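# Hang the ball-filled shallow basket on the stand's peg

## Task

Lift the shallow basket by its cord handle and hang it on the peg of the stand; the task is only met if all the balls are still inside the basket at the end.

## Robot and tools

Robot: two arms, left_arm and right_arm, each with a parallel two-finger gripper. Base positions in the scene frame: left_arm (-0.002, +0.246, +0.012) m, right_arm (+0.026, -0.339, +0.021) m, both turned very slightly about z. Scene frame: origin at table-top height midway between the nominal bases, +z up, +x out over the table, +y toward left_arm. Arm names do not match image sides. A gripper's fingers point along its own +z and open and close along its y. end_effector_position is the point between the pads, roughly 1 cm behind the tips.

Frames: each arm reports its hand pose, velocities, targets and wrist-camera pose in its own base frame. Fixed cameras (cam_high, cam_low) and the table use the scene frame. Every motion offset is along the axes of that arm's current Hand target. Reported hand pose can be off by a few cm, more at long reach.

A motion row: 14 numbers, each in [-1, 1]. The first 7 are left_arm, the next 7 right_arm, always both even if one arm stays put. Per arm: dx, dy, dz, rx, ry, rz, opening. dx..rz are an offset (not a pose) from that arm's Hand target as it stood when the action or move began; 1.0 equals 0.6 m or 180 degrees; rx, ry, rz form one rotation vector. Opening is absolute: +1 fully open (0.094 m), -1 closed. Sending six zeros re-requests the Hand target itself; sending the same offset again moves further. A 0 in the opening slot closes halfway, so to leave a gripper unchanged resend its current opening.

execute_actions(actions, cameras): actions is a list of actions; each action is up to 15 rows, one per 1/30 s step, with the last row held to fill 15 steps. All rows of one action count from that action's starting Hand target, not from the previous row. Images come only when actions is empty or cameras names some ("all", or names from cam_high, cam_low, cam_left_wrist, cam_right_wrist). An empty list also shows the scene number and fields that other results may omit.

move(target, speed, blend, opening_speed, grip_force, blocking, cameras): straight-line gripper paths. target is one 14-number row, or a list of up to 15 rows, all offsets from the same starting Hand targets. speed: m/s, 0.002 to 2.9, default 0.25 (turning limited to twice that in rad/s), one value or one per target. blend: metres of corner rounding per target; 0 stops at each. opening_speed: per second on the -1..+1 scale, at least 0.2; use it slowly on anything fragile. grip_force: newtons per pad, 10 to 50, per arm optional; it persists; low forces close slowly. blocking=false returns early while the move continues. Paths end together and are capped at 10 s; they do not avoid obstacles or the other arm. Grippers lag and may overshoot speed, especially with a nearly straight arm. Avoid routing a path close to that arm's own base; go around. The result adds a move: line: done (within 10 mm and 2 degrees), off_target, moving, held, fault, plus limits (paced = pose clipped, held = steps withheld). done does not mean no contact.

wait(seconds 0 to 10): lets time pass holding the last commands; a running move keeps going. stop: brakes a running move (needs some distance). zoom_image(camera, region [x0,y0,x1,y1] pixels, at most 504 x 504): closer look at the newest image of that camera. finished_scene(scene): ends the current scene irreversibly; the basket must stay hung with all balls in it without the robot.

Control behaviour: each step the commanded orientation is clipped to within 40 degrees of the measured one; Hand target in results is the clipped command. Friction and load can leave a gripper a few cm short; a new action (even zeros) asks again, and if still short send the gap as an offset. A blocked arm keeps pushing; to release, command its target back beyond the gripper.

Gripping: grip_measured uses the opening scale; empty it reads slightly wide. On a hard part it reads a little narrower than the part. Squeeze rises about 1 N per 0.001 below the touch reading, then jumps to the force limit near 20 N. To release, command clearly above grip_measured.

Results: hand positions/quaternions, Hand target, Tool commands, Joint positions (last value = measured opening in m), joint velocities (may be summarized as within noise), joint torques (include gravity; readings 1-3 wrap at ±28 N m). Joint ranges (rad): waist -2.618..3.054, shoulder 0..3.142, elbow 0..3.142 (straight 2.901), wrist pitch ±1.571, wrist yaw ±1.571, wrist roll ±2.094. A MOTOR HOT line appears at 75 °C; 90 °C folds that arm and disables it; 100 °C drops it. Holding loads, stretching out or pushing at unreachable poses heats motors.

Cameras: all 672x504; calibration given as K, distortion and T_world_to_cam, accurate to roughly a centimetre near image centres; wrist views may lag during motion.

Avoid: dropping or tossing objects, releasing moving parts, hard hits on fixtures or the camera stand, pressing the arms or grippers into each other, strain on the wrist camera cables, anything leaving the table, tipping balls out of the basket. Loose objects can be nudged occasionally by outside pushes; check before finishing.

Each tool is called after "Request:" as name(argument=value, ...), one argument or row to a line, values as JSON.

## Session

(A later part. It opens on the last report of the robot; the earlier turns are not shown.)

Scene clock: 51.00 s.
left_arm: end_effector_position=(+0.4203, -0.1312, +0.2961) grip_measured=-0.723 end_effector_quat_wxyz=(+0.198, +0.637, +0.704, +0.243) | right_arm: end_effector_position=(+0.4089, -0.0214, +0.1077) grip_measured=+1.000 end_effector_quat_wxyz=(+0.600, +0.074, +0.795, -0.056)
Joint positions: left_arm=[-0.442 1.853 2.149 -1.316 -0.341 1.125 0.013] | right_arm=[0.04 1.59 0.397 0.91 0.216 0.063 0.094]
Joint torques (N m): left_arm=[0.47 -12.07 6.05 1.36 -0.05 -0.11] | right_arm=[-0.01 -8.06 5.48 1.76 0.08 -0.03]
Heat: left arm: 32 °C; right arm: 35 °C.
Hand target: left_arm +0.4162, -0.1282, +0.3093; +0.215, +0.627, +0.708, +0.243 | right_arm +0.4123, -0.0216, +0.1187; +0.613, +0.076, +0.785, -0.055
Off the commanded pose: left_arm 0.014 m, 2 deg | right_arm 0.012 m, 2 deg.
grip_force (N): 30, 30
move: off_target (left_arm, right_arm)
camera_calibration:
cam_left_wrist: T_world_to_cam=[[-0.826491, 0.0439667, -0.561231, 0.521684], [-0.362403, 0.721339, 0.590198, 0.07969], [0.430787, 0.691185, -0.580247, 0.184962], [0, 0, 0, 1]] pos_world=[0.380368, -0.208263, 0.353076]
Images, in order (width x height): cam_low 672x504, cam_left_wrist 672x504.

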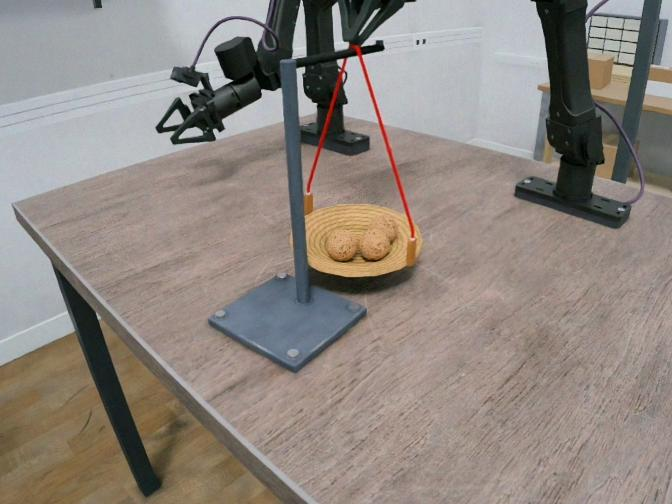

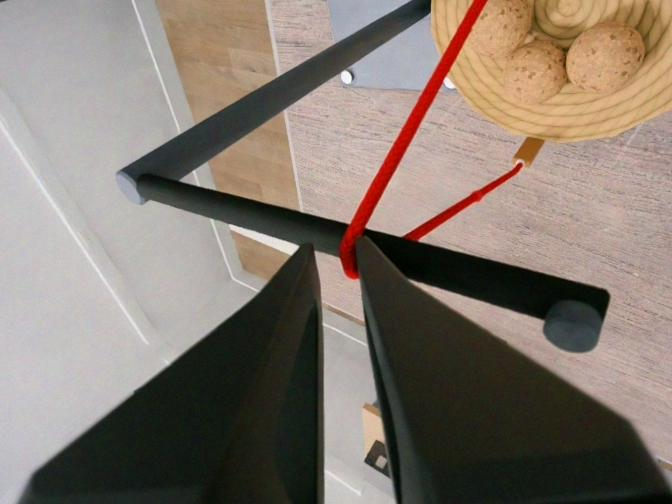

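Request:
move(
  target=[
    [0,0,-0.07,0,0,0,-0.72,0,0,0,0,0,0,1],
    [0,0.1,-0.2,0,0,0,-0.72,0,0,0,0,0,0,1],
  ],
  speed=[0.05,0.15],
  cameras=["cam_high","cam_left_wrist","cam_low"],
)

Request:
zoom_image(
  camera="cam_low",
  region=[270, 20, 450, 290],
)

Scene clock: 53.90 s.
left_arm: end_effector_position=(+0.3874, -0.1289, +0.4392) grip_measured=-0.723 end_effector_quat_wxyz=(+0.333, +0.604, +0.660, +0.298) | right_arm: end_effector_position=(+0.4089, -0.0214, +0.1077) grip_measured=+1.000 end_effector_quat_wxyz=(+0.600, +0.074, +0.795, -0.056)
Joint positions: left_arm=[-0.486 1.907 2.77 -1.564 -0.375 1.172 0.013] | right_arm=[0.04 1.59 0.397 0.91 0.216 0.063 0.094]
Joint torques (N m): left_arm=[-0.49 -6.75 5.3 1.79 -0.2 0.04] | right_arm=[-0.01 -8.18 5.38 1.75 0.09 0]
Heat: left arm: 32 °C; right arm: 35 °C.
Hand target: left_arm +0.3902, -0.1314, +0.4408; +0.215, +0.627, +0.708, +0.243 | right_arm +0.4123, -0.0216, +0.1187; +0.613, +0.076, +0.785, -0.055
Off the commanded pose: left_arm 0.004 m, 16 deg | right_arm 0.012 m, 2 deg.
joint read past its limit (left arm) — joint 4 (wrist pitch), lower limit.
joint sent to its limit (left arm) — joint 4 (wrist pitch), lower limit. The joint targets are off in orientation, not in position.
grip_force (N): 30, 30
move: off_target (left_arm, right_arm)
camera_calibration:
cam_left_wrist: T_world_to_cam=[[-0.625469, 0.025728, -0.779825, 0.590456], [-0.467897, 0.787439, 0.401262, 0.114084], [0.624388, 0.615855, -0.480481, 0.151963], [0, 0, 0, 1]] pos_world=[0.327807, -0.198613, 0.48769]
Images, in order (width x height): cam_high 672x504, cam_low 672x504, cam_left_wrist 672x504.

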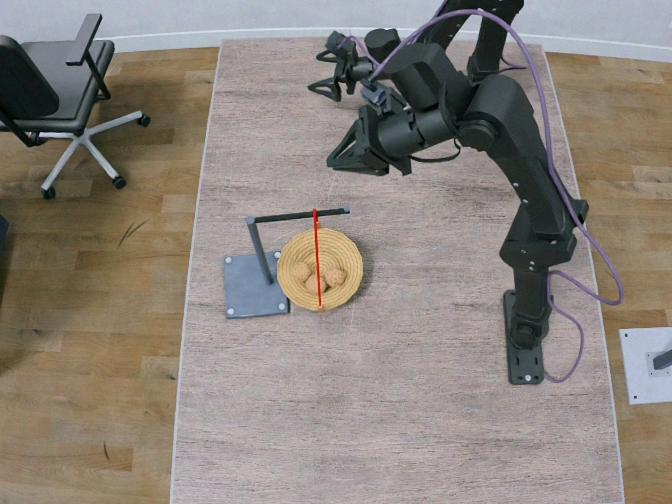

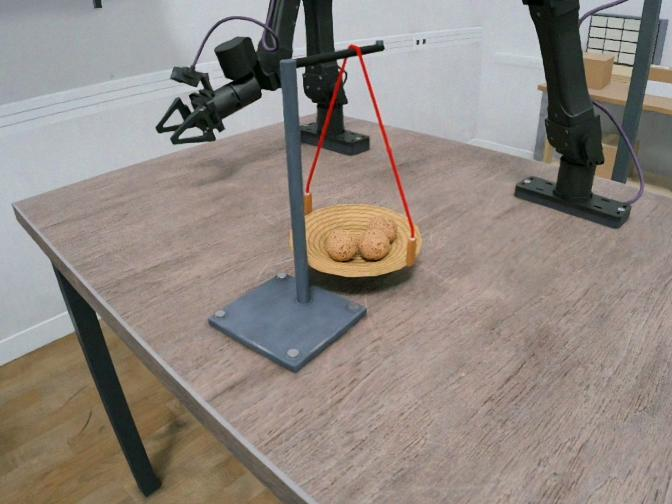

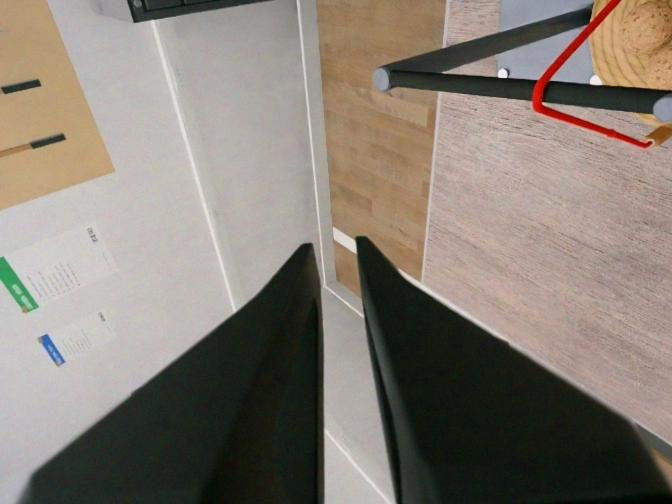

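Scaled by 1.867.

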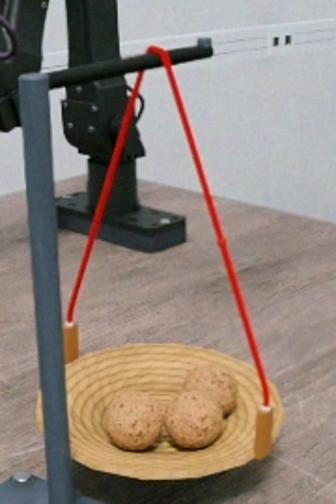

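Hung cleanly.

Request:
finished_scene(
  scene=2,
)

The scene is finished: the task was done.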